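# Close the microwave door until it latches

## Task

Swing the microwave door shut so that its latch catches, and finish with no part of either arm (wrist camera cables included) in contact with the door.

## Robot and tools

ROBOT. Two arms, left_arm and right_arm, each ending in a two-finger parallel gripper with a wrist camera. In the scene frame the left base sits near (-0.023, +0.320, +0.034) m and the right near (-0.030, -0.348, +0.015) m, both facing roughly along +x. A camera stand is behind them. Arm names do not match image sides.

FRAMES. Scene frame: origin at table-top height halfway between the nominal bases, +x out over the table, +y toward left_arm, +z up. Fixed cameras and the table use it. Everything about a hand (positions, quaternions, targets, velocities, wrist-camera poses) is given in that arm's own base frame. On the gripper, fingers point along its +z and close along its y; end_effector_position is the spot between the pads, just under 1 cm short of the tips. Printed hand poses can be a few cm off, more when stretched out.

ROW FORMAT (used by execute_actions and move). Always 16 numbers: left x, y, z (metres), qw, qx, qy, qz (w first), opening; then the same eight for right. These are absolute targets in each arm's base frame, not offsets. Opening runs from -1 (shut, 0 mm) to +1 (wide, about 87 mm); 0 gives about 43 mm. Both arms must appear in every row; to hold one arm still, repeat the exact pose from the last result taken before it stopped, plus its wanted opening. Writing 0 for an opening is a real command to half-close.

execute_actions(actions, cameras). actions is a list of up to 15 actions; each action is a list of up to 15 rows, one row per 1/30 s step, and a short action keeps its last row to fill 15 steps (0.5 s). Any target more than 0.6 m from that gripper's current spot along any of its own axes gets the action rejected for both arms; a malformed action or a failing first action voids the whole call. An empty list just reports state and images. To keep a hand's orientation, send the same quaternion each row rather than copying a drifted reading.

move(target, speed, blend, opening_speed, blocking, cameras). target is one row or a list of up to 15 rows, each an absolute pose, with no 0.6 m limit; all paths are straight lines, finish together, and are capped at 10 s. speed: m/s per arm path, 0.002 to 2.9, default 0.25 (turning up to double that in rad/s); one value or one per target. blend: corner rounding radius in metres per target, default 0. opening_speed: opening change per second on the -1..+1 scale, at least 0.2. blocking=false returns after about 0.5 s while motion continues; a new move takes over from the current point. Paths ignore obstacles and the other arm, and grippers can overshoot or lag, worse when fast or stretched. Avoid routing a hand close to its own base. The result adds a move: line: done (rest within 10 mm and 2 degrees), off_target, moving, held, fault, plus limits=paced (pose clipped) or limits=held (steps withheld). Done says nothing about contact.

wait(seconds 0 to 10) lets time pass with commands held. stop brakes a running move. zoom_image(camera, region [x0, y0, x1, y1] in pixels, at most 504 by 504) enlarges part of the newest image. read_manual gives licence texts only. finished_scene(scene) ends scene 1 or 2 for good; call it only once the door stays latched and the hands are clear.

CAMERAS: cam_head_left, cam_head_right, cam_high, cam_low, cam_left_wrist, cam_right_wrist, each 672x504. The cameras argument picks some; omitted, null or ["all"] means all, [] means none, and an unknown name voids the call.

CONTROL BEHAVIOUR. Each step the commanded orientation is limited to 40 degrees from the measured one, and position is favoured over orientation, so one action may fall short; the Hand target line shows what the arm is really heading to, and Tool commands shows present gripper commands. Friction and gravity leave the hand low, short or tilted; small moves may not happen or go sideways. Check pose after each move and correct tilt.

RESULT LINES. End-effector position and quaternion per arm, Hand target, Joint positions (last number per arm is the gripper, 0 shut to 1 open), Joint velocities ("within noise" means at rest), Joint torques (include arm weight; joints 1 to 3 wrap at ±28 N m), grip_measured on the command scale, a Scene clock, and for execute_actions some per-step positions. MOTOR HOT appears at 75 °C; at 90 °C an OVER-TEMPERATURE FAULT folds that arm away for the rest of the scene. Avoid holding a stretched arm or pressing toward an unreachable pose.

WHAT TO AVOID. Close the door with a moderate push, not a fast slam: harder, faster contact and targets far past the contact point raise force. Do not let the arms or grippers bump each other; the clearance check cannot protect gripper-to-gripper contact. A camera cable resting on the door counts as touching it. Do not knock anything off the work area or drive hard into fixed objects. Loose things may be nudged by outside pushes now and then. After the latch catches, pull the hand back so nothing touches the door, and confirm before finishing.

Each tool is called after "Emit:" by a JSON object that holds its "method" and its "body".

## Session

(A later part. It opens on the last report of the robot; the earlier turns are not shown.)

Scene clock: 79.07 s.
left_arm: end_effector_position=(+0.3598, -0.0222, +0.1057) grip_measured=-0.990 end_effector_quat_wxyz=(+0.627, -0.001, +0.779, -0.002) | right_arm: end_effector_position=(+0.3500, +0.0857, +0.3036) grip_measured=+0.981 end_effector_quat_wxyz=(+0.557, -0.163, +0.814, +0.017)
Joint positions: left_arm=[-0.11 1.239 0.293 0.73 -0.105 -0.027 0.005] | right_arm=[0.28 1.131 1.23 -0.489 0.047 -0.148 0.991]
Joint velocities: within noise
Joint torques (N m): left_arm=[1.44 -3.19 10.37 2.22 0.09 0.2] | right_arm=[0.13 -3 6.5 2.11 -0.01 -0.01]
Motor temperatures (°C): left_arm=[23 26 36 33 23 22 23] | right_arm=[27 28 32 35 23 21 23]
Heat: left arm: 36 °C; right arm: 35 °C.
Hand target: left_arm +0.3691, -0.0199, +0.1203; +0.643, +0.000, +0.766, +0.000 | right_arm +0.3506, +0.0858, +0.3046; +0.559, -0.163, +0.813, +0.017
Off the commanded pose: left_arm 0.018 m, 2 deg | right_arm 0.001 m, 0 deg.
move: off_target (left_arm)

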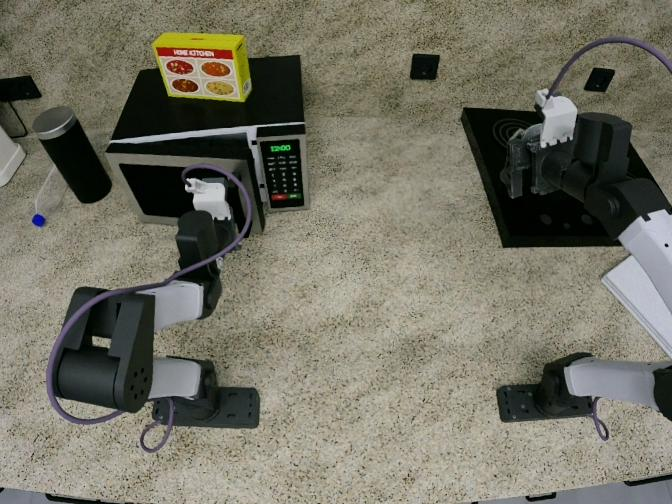

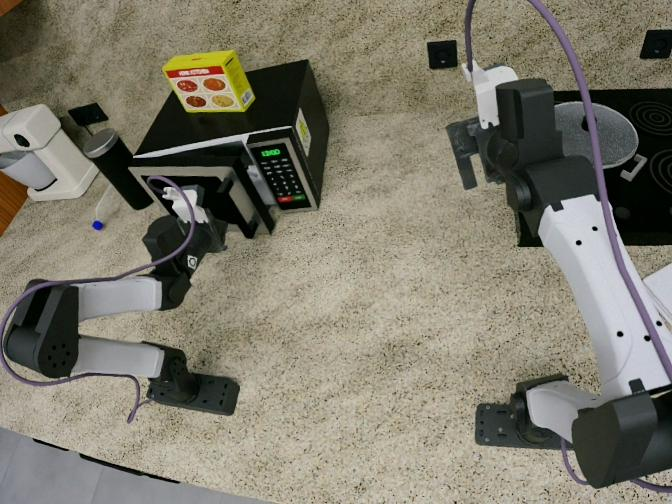

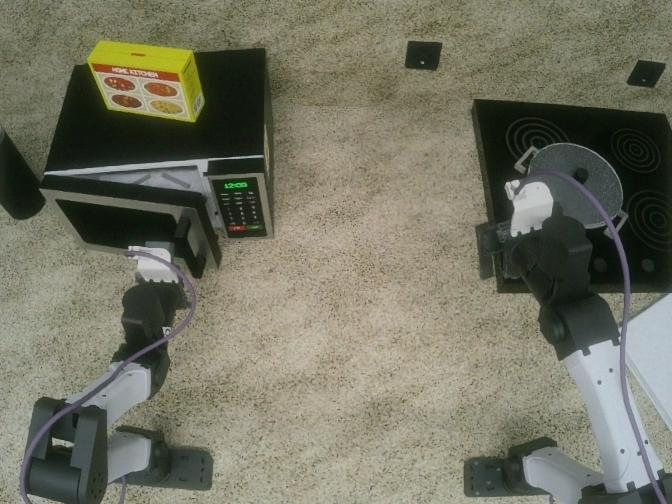

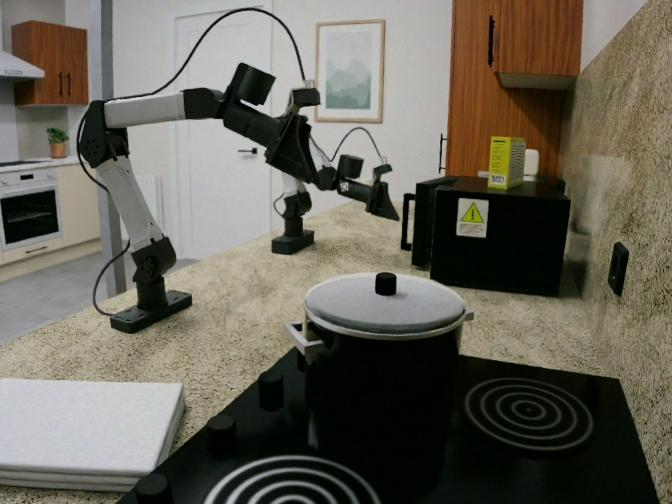

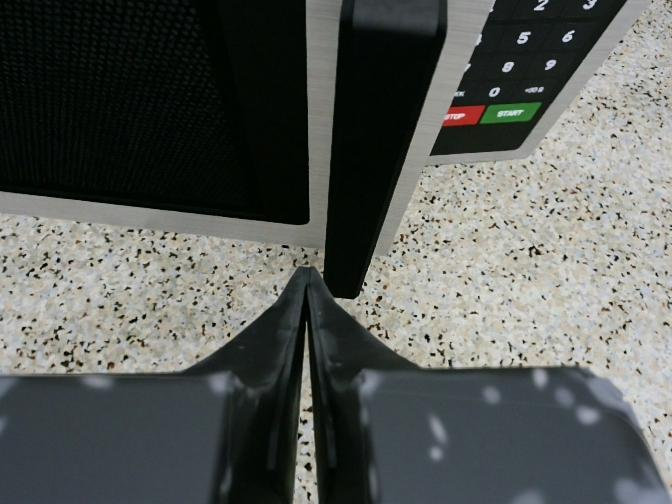

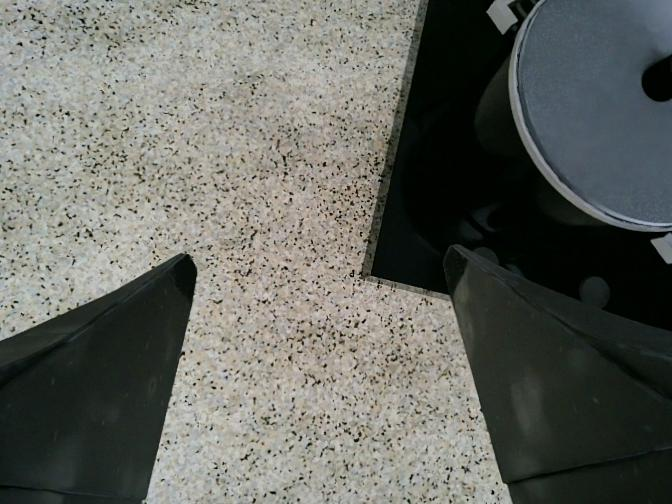

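Emit:
{"method": "move", "body": {"target": [0.43,-0.025,0.135,0.66,0,0.751,0,-1,0.3506,0.0858,0.3046,0.559,-0.163,0.813,0.017,1], "speed": 0.1}}

Scene clock: 82.23 s.
left_arm: end_effector_position=(+0.4208, -0.0261, +0.1231) grip_measured=-0.990 end_effector_quat_wxyz=(+0.647, -0.003, +0.763, +0.000) | right_arm: end_effector_position=(+0.3500, +0.0857, +0.3036) grip_measured=+0.981 end_effector_quat_wxyz=(+0.557, -0.163, +0.814, +0.017)
Joint positions: left_arm=[-0.104 1.487 0.499 0.823 -0.105 -0.022 0.005] | right_arm=[0.28 1.131 1.23 -0.489 0.047 -0.148 0.991]
Joint velocities: within noise
Joint torques (N m): left_arm=[1.13 -5.11 9.92 2.21 0.12 0.18] | right_arm=[0.09 -2.89 6.75 2.11 -0.03 -0.01]
Motor temperatures (°C): left_arm=[23 26 36 33 23 22 23] | right_arm=[27 28 32 35 23 21 23]
Heat: left arm: 36 °C; right arm: 35 °C.
Hand target: left_arm +0.4293, -0.0249, +0.1351; +0.660, +0.000, +0.751, +0.000 | right_arm +0.3506, +0.0858, +0.3046; +0.559, -0.163, +0.813, +0.017
Off the commanded pose: left_arm 0.015 m, 2 deg | right_arm 0.001 m, 0 deg.
move: off_target (left_arm)

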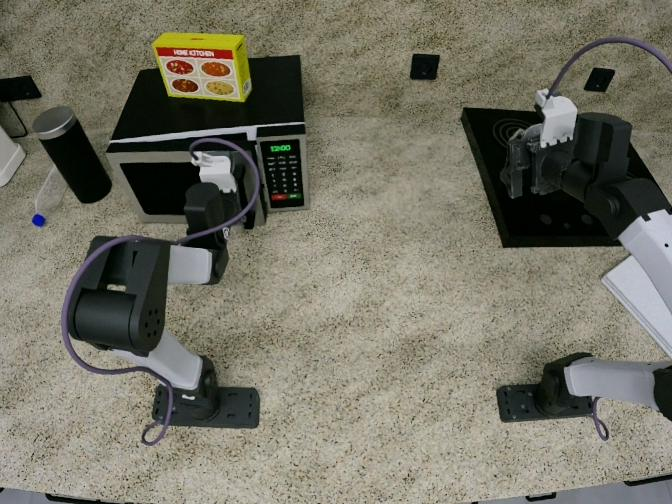

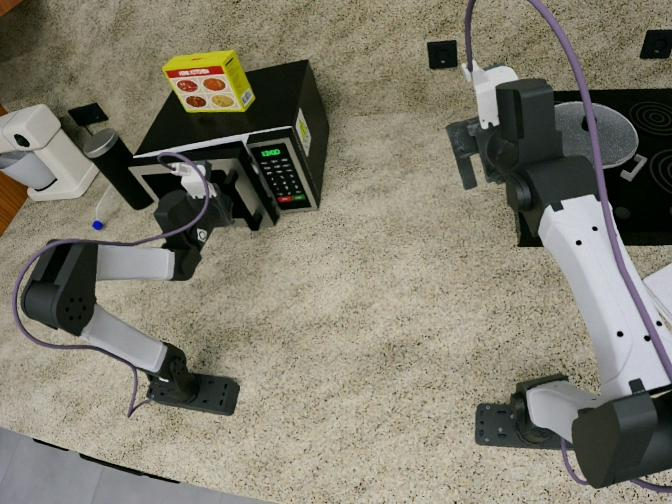

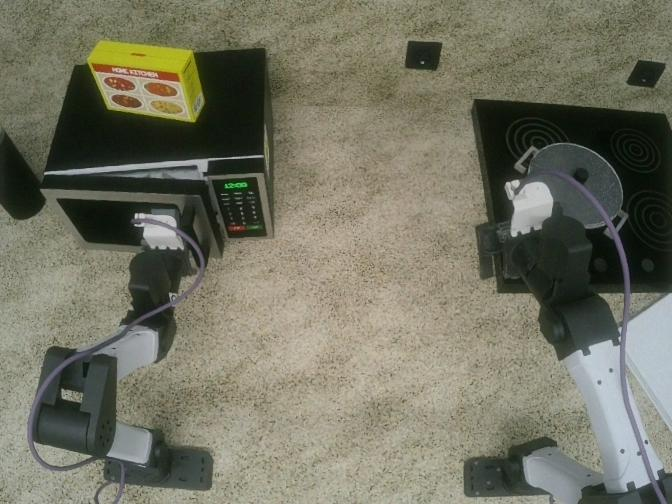

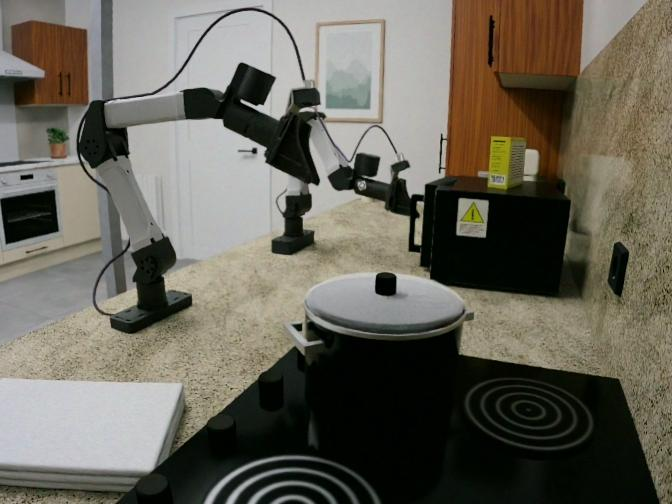

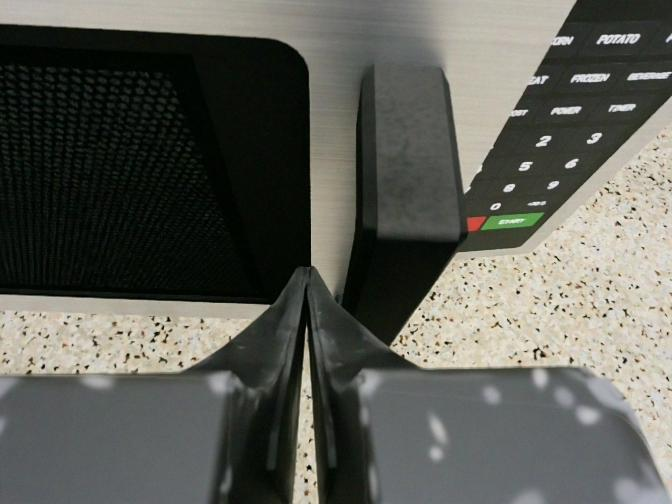

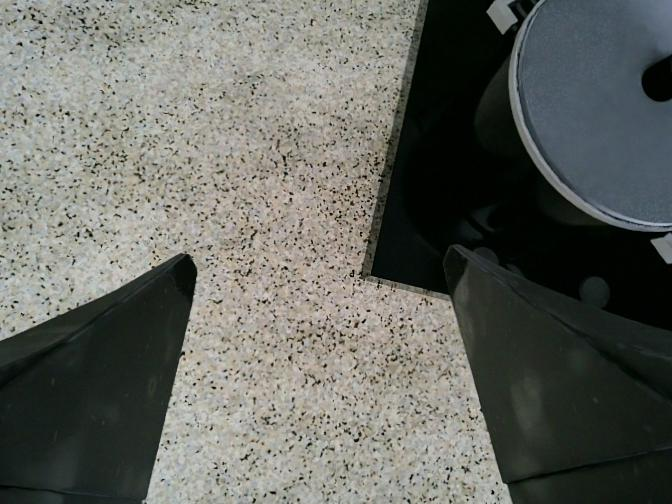

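Continue.

Emit:
{"method": "move", "body": {"target": [0.485,-0.03,0.14,0.66,0,0.751,0,-1,0.3506,0.0858,0.3046,0.559,-0.163,0.813,0.017,1], "speed": 0.08}}

Scene clock: 84.73 s.
left_arm: end_effector_position=(+0.4654, -0.0257, +0.1301) grip_measured=-0.990 end_effector_quat_wxyz=(+0.652, -0.008, +0.759, +0.005) | right_arm: end_effector_position=(+0.3500, +0.0857, +0.3036) grip_measured=+0.981 end_effector_quat_wxyz=(+0.557, -0.163, +0.814, +0.017)
Joint positions: left_arm=[-0.095 1.64 0.671 0.816 -0.111 -0.02 0.005] | right_arm=[0.28 1.131 1.23 -0.489 0.047 -0.148 0.991]
Joint velocities: within noise
Joint torques (N m): left_arm=[0.34 -3.81 14.16 1.98 0.18 0.19] | right_arm=[0.08 -2.85 6.52 2.15 0.04 -0.04]
Motor temperatures (°C): left_arm=[23 26 36 34 23 22 23] | right_arm=[27 28 32 35 23 21 23]
Heat: left arm: 36 °C; right arm: 35 °C.
Hand target: left_arm +0.4828, -0.0299, +0.1403; +0.660, +0.000, +0.751, +0.000 | right_arm +0.3506, +0.0858, +0.3046; +0.559, -0.163, +0.813, +0.017
Off the commanded pose: left_arm 0.022 m, 2 deg | right_arm 0.001 m, 0 deg.
move: off_target (left_arm)

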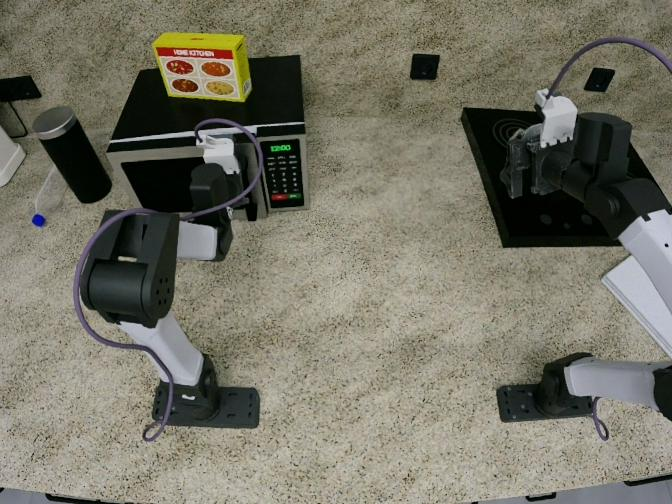

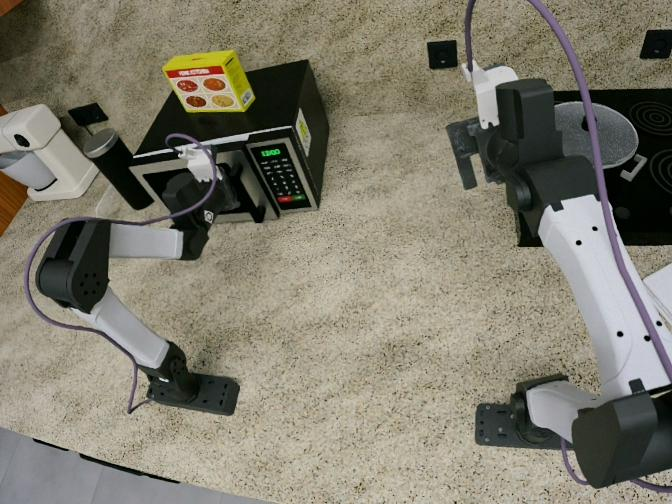

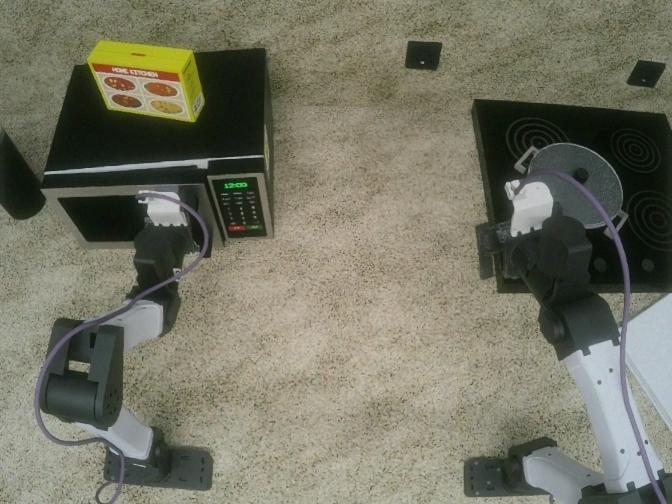

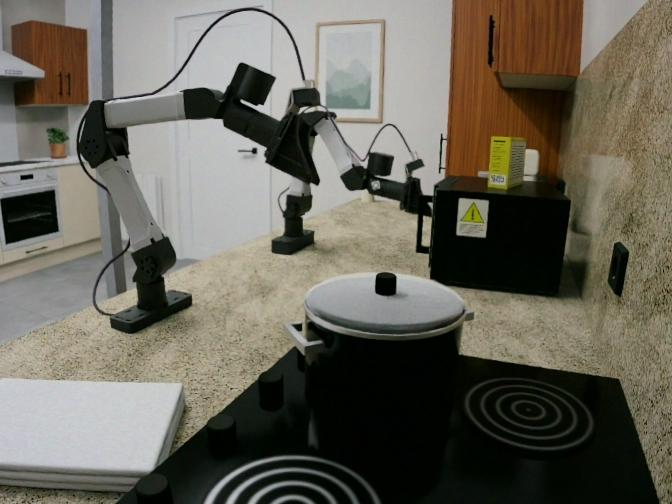

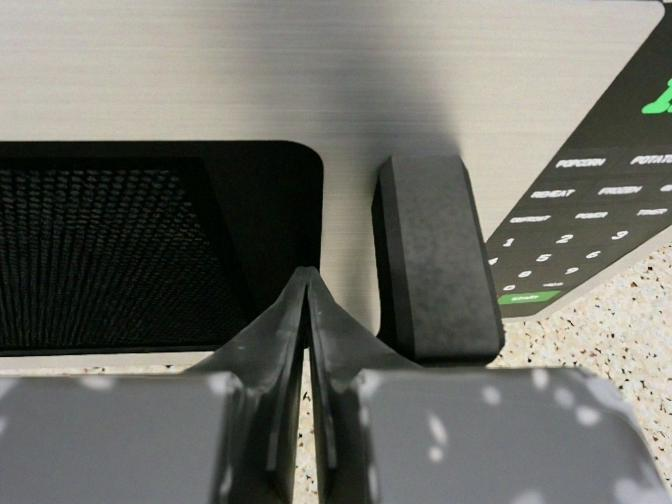

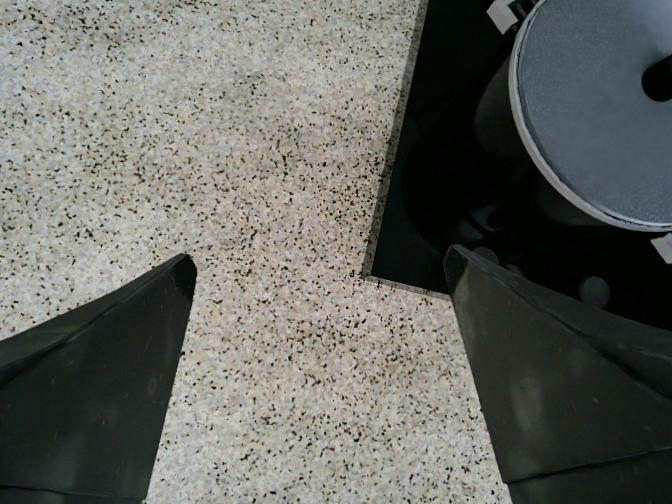

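Emit:
{"method": "move", "body": {"target": [0.51,-0.03,0.145,0.66,0,0.751,0,-1,0.3506,0.0858,0.3046,0.559,-0.163,0.813,0.017,1], "speed": 0.06}}

Emit:
{"method": "zoom_image", "body": {"camera": "cam_high", "region": [30, 130, 290, 280]}}

Emit:
{"method": "zoom_image", "body": {"camera": "cam_head_right", "region": [120, 120, 330, 240]}}

Scene clock: 90.17 s.
left_arm: end_effector_position=(+0.4805, -0.0240, +0.1307) grip_measured=-0.990 end_effector_quat_wxyz=(+0.643, -0.009, +0.766, +0.014) | right_arm: end_effector_position=(+0.3500, +0.0857, +0.3036) grip_measured=+0.981 end_effector_quat_wxyz=(+0.557, -0.163, +0.814, +0.017)
Joint positions: left_arm=[-0.095 1.681 0.751 0.755 -0.127 -0.013 0.005] | right_arm=[0.28 1.131 1.23 -0.489 0.047 -0.148 0.991]
Joint velocities: within noise
Joint torques (N m): left_arm=[1.02 -2.56 16.44 2.19 0.37 0.14] | right_arm=[0.23 -2.92 6.65 2.12 0.06 -0.05]
Motor temperatures (°C): left_arm=[23 26 38 34 23 22 23] | right_arm=[27 28 32 35 23 21 23]
Heat: left arm: 38 °C; right arm: 35 °C.
Hand target: left_arm +0.5054, -0.0296, +0.1455; +0.660, +0.000, +0.751, +0.001 | right_arm +0.3506, +0.0858, +0.3046; +0.559, -0.163, +0.813, +0.017
Off the commanded pose: left_arm 0.033 m, 3 deg | right_arm 0.001 m, 0 deg.
move: off_target (left_arm)

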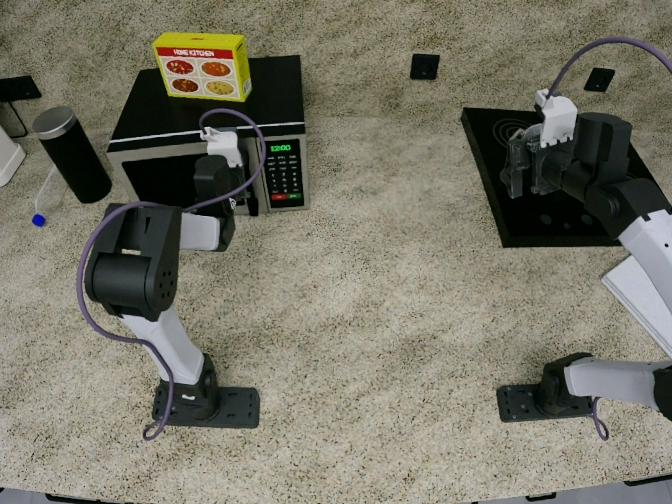

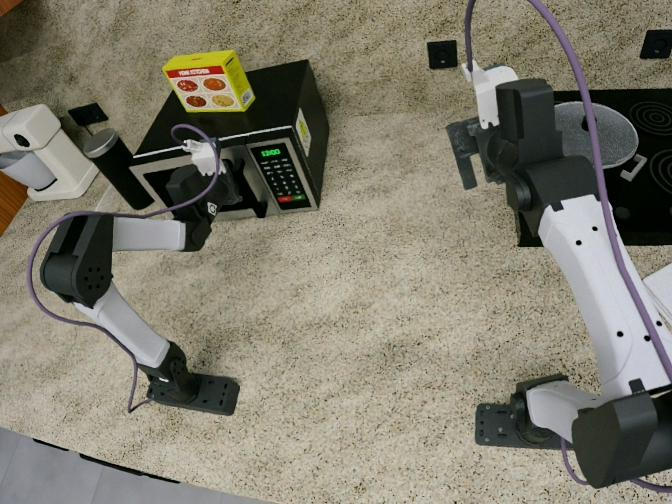

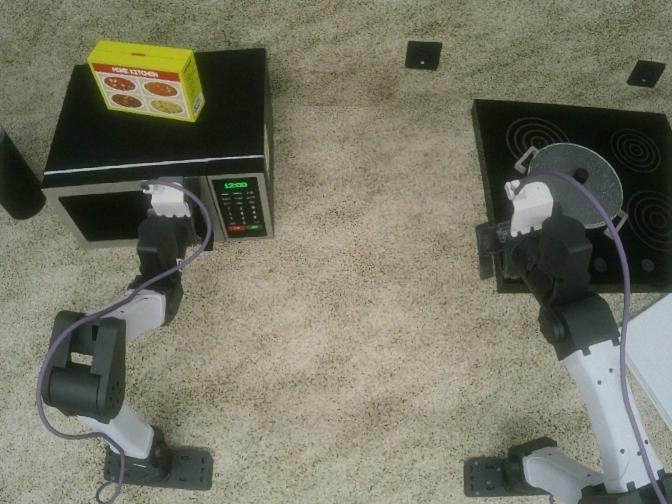

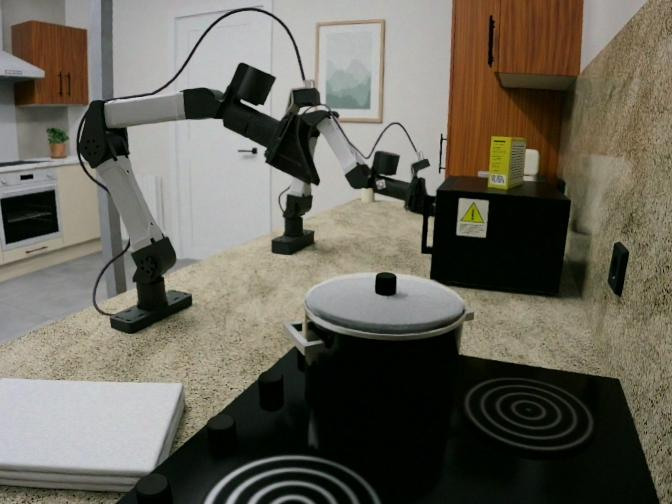

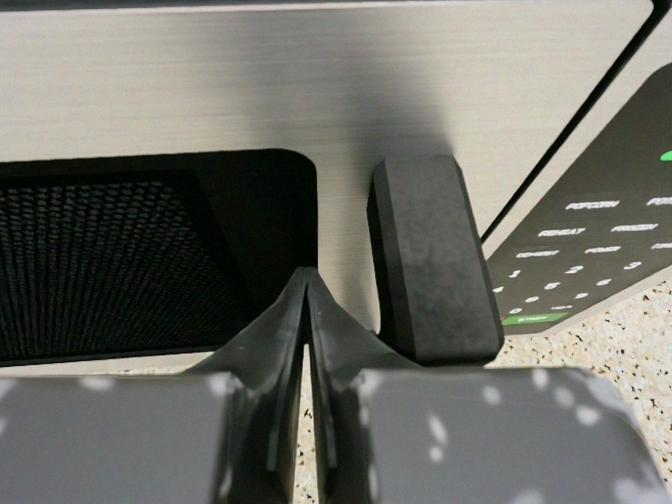

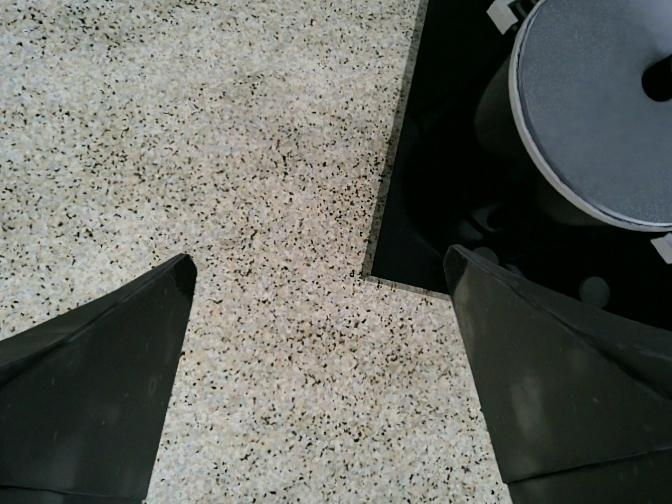

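Scaled by 1.938.

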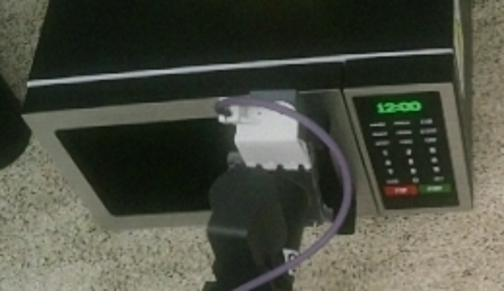

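Scaled by 2.400.

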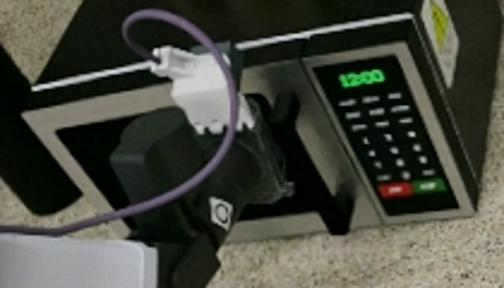

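Looks flush. Back off.

Emit:
{"method": "move", "body": {"target": [0.36,-0.015,0.14,0.66,0,0.751,0,-1,0.3506,0.0858,0.3046,0.559,-0.163,0.813,0.017,1], "speed": 0.15}}

Emit:
{"method": "zoom_image", "body": {"camera": "cam_head_right", "region": [120, 120, 330, 240]}}

Scene clock: 94.50 s.
left_arm: end_effector_position=(+0.3642, -0.0169, +0.1456) grip_measured=-0.990 end_effector_quat_wxyz=(+0.666, -0.002, +0.746, +0.000) | right_arm: end_effector_position=(+0.3500, +0.0857, +0.3036) grip_measured=+0.981 end_effector_quat_wxyz=(+0.557, -0.163, +0.814, +0.017)
Joint positions: left_arm=[-0.087 1.146 0.324 0.707 -0.089 -0.013 0.005] | right_arm=[0.28 1.131 1.23 -0.489 0.047 -0.148 0.991]
Joint velocities: within noise
Joint torques (N m): left_arm=[1.2 -4.38 6.54 1.89 0.12 0.13] | right_arm=[0.14 -2.8 6.43 2.09 -0.02 0.01]
Motor temperatures (°C): left_arm=[23 26 39 34 23 22 23] | right_arm=[27 28 32 35 23 21 23]
Heat: left arm: 39 °C; right arm: 35 °C.
Hand target: left_arm +0.3602, -0.0151, +0.1399; +0.660, +0.000, +0.751, +0.000 | right_arm +0.3506, +0.0858, +0.3046; +0.559, -0.163, +0.813, +0.017
Off the commanded pose: left_arm 0.007 m, 1 deg | right_arm 0.001 m, 0 deg.
move: done

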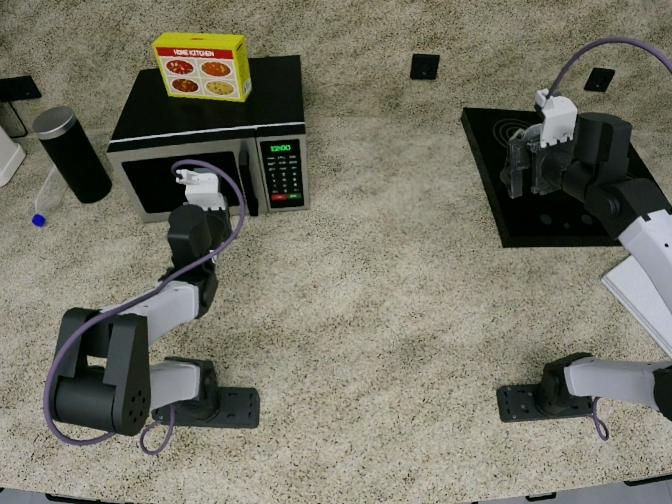

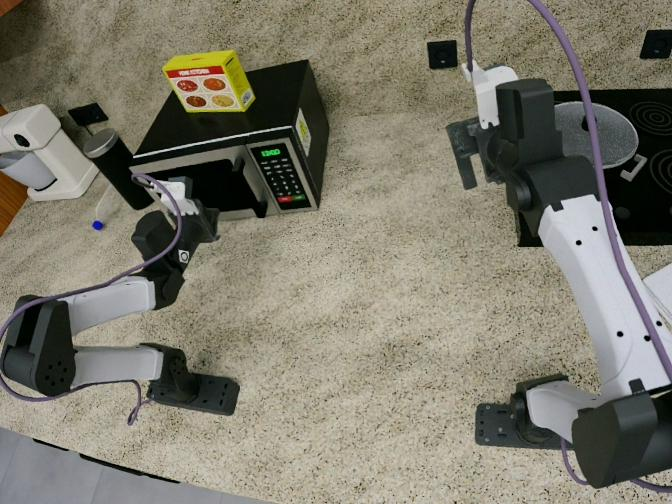

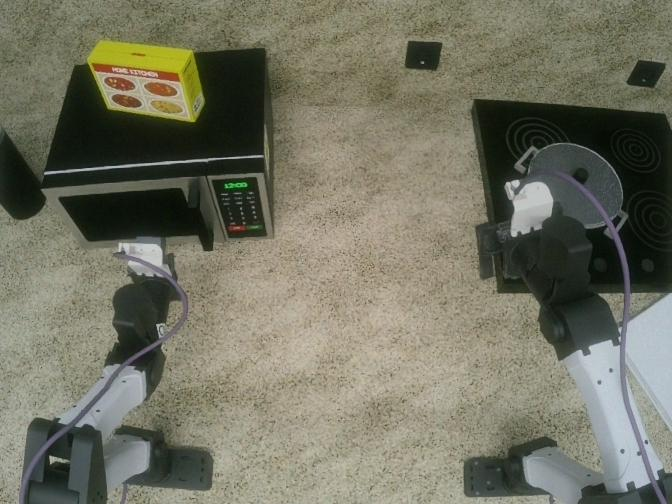

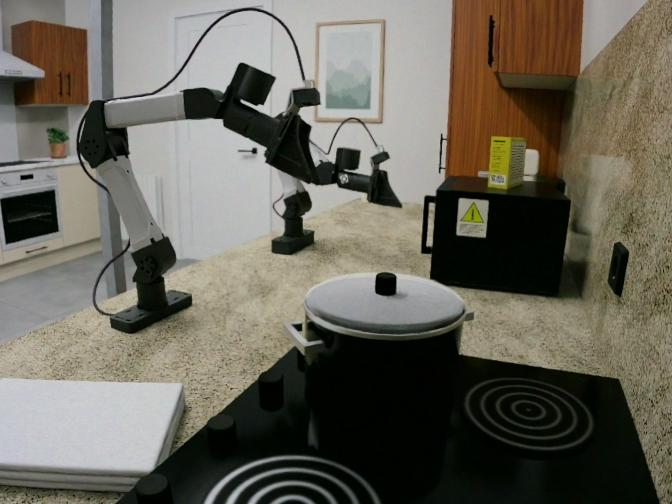

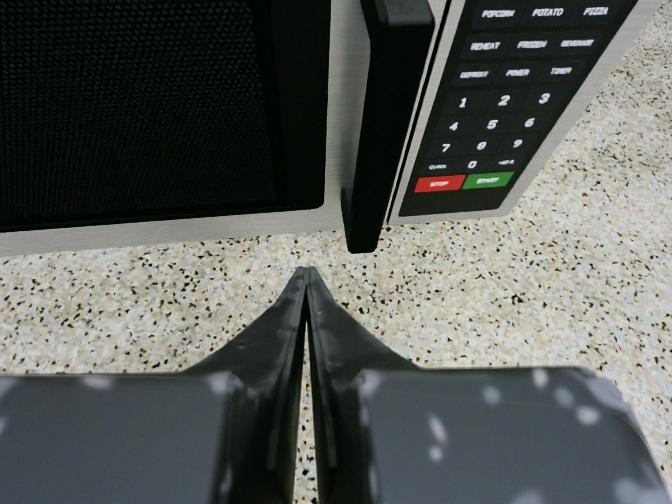

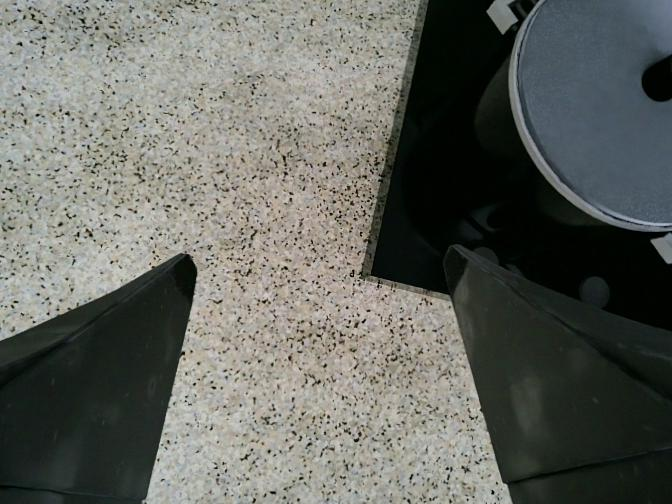

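Scaled by 2.400.

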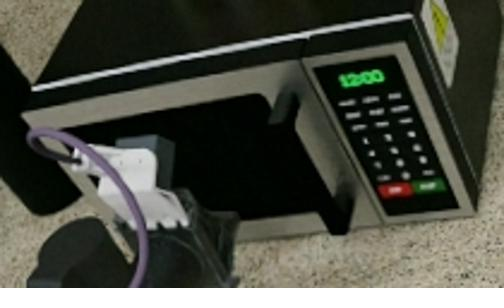

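Emit:
{"method": "finished_scene", "body": {"scene": 1}}

The scene is finished: the task was done.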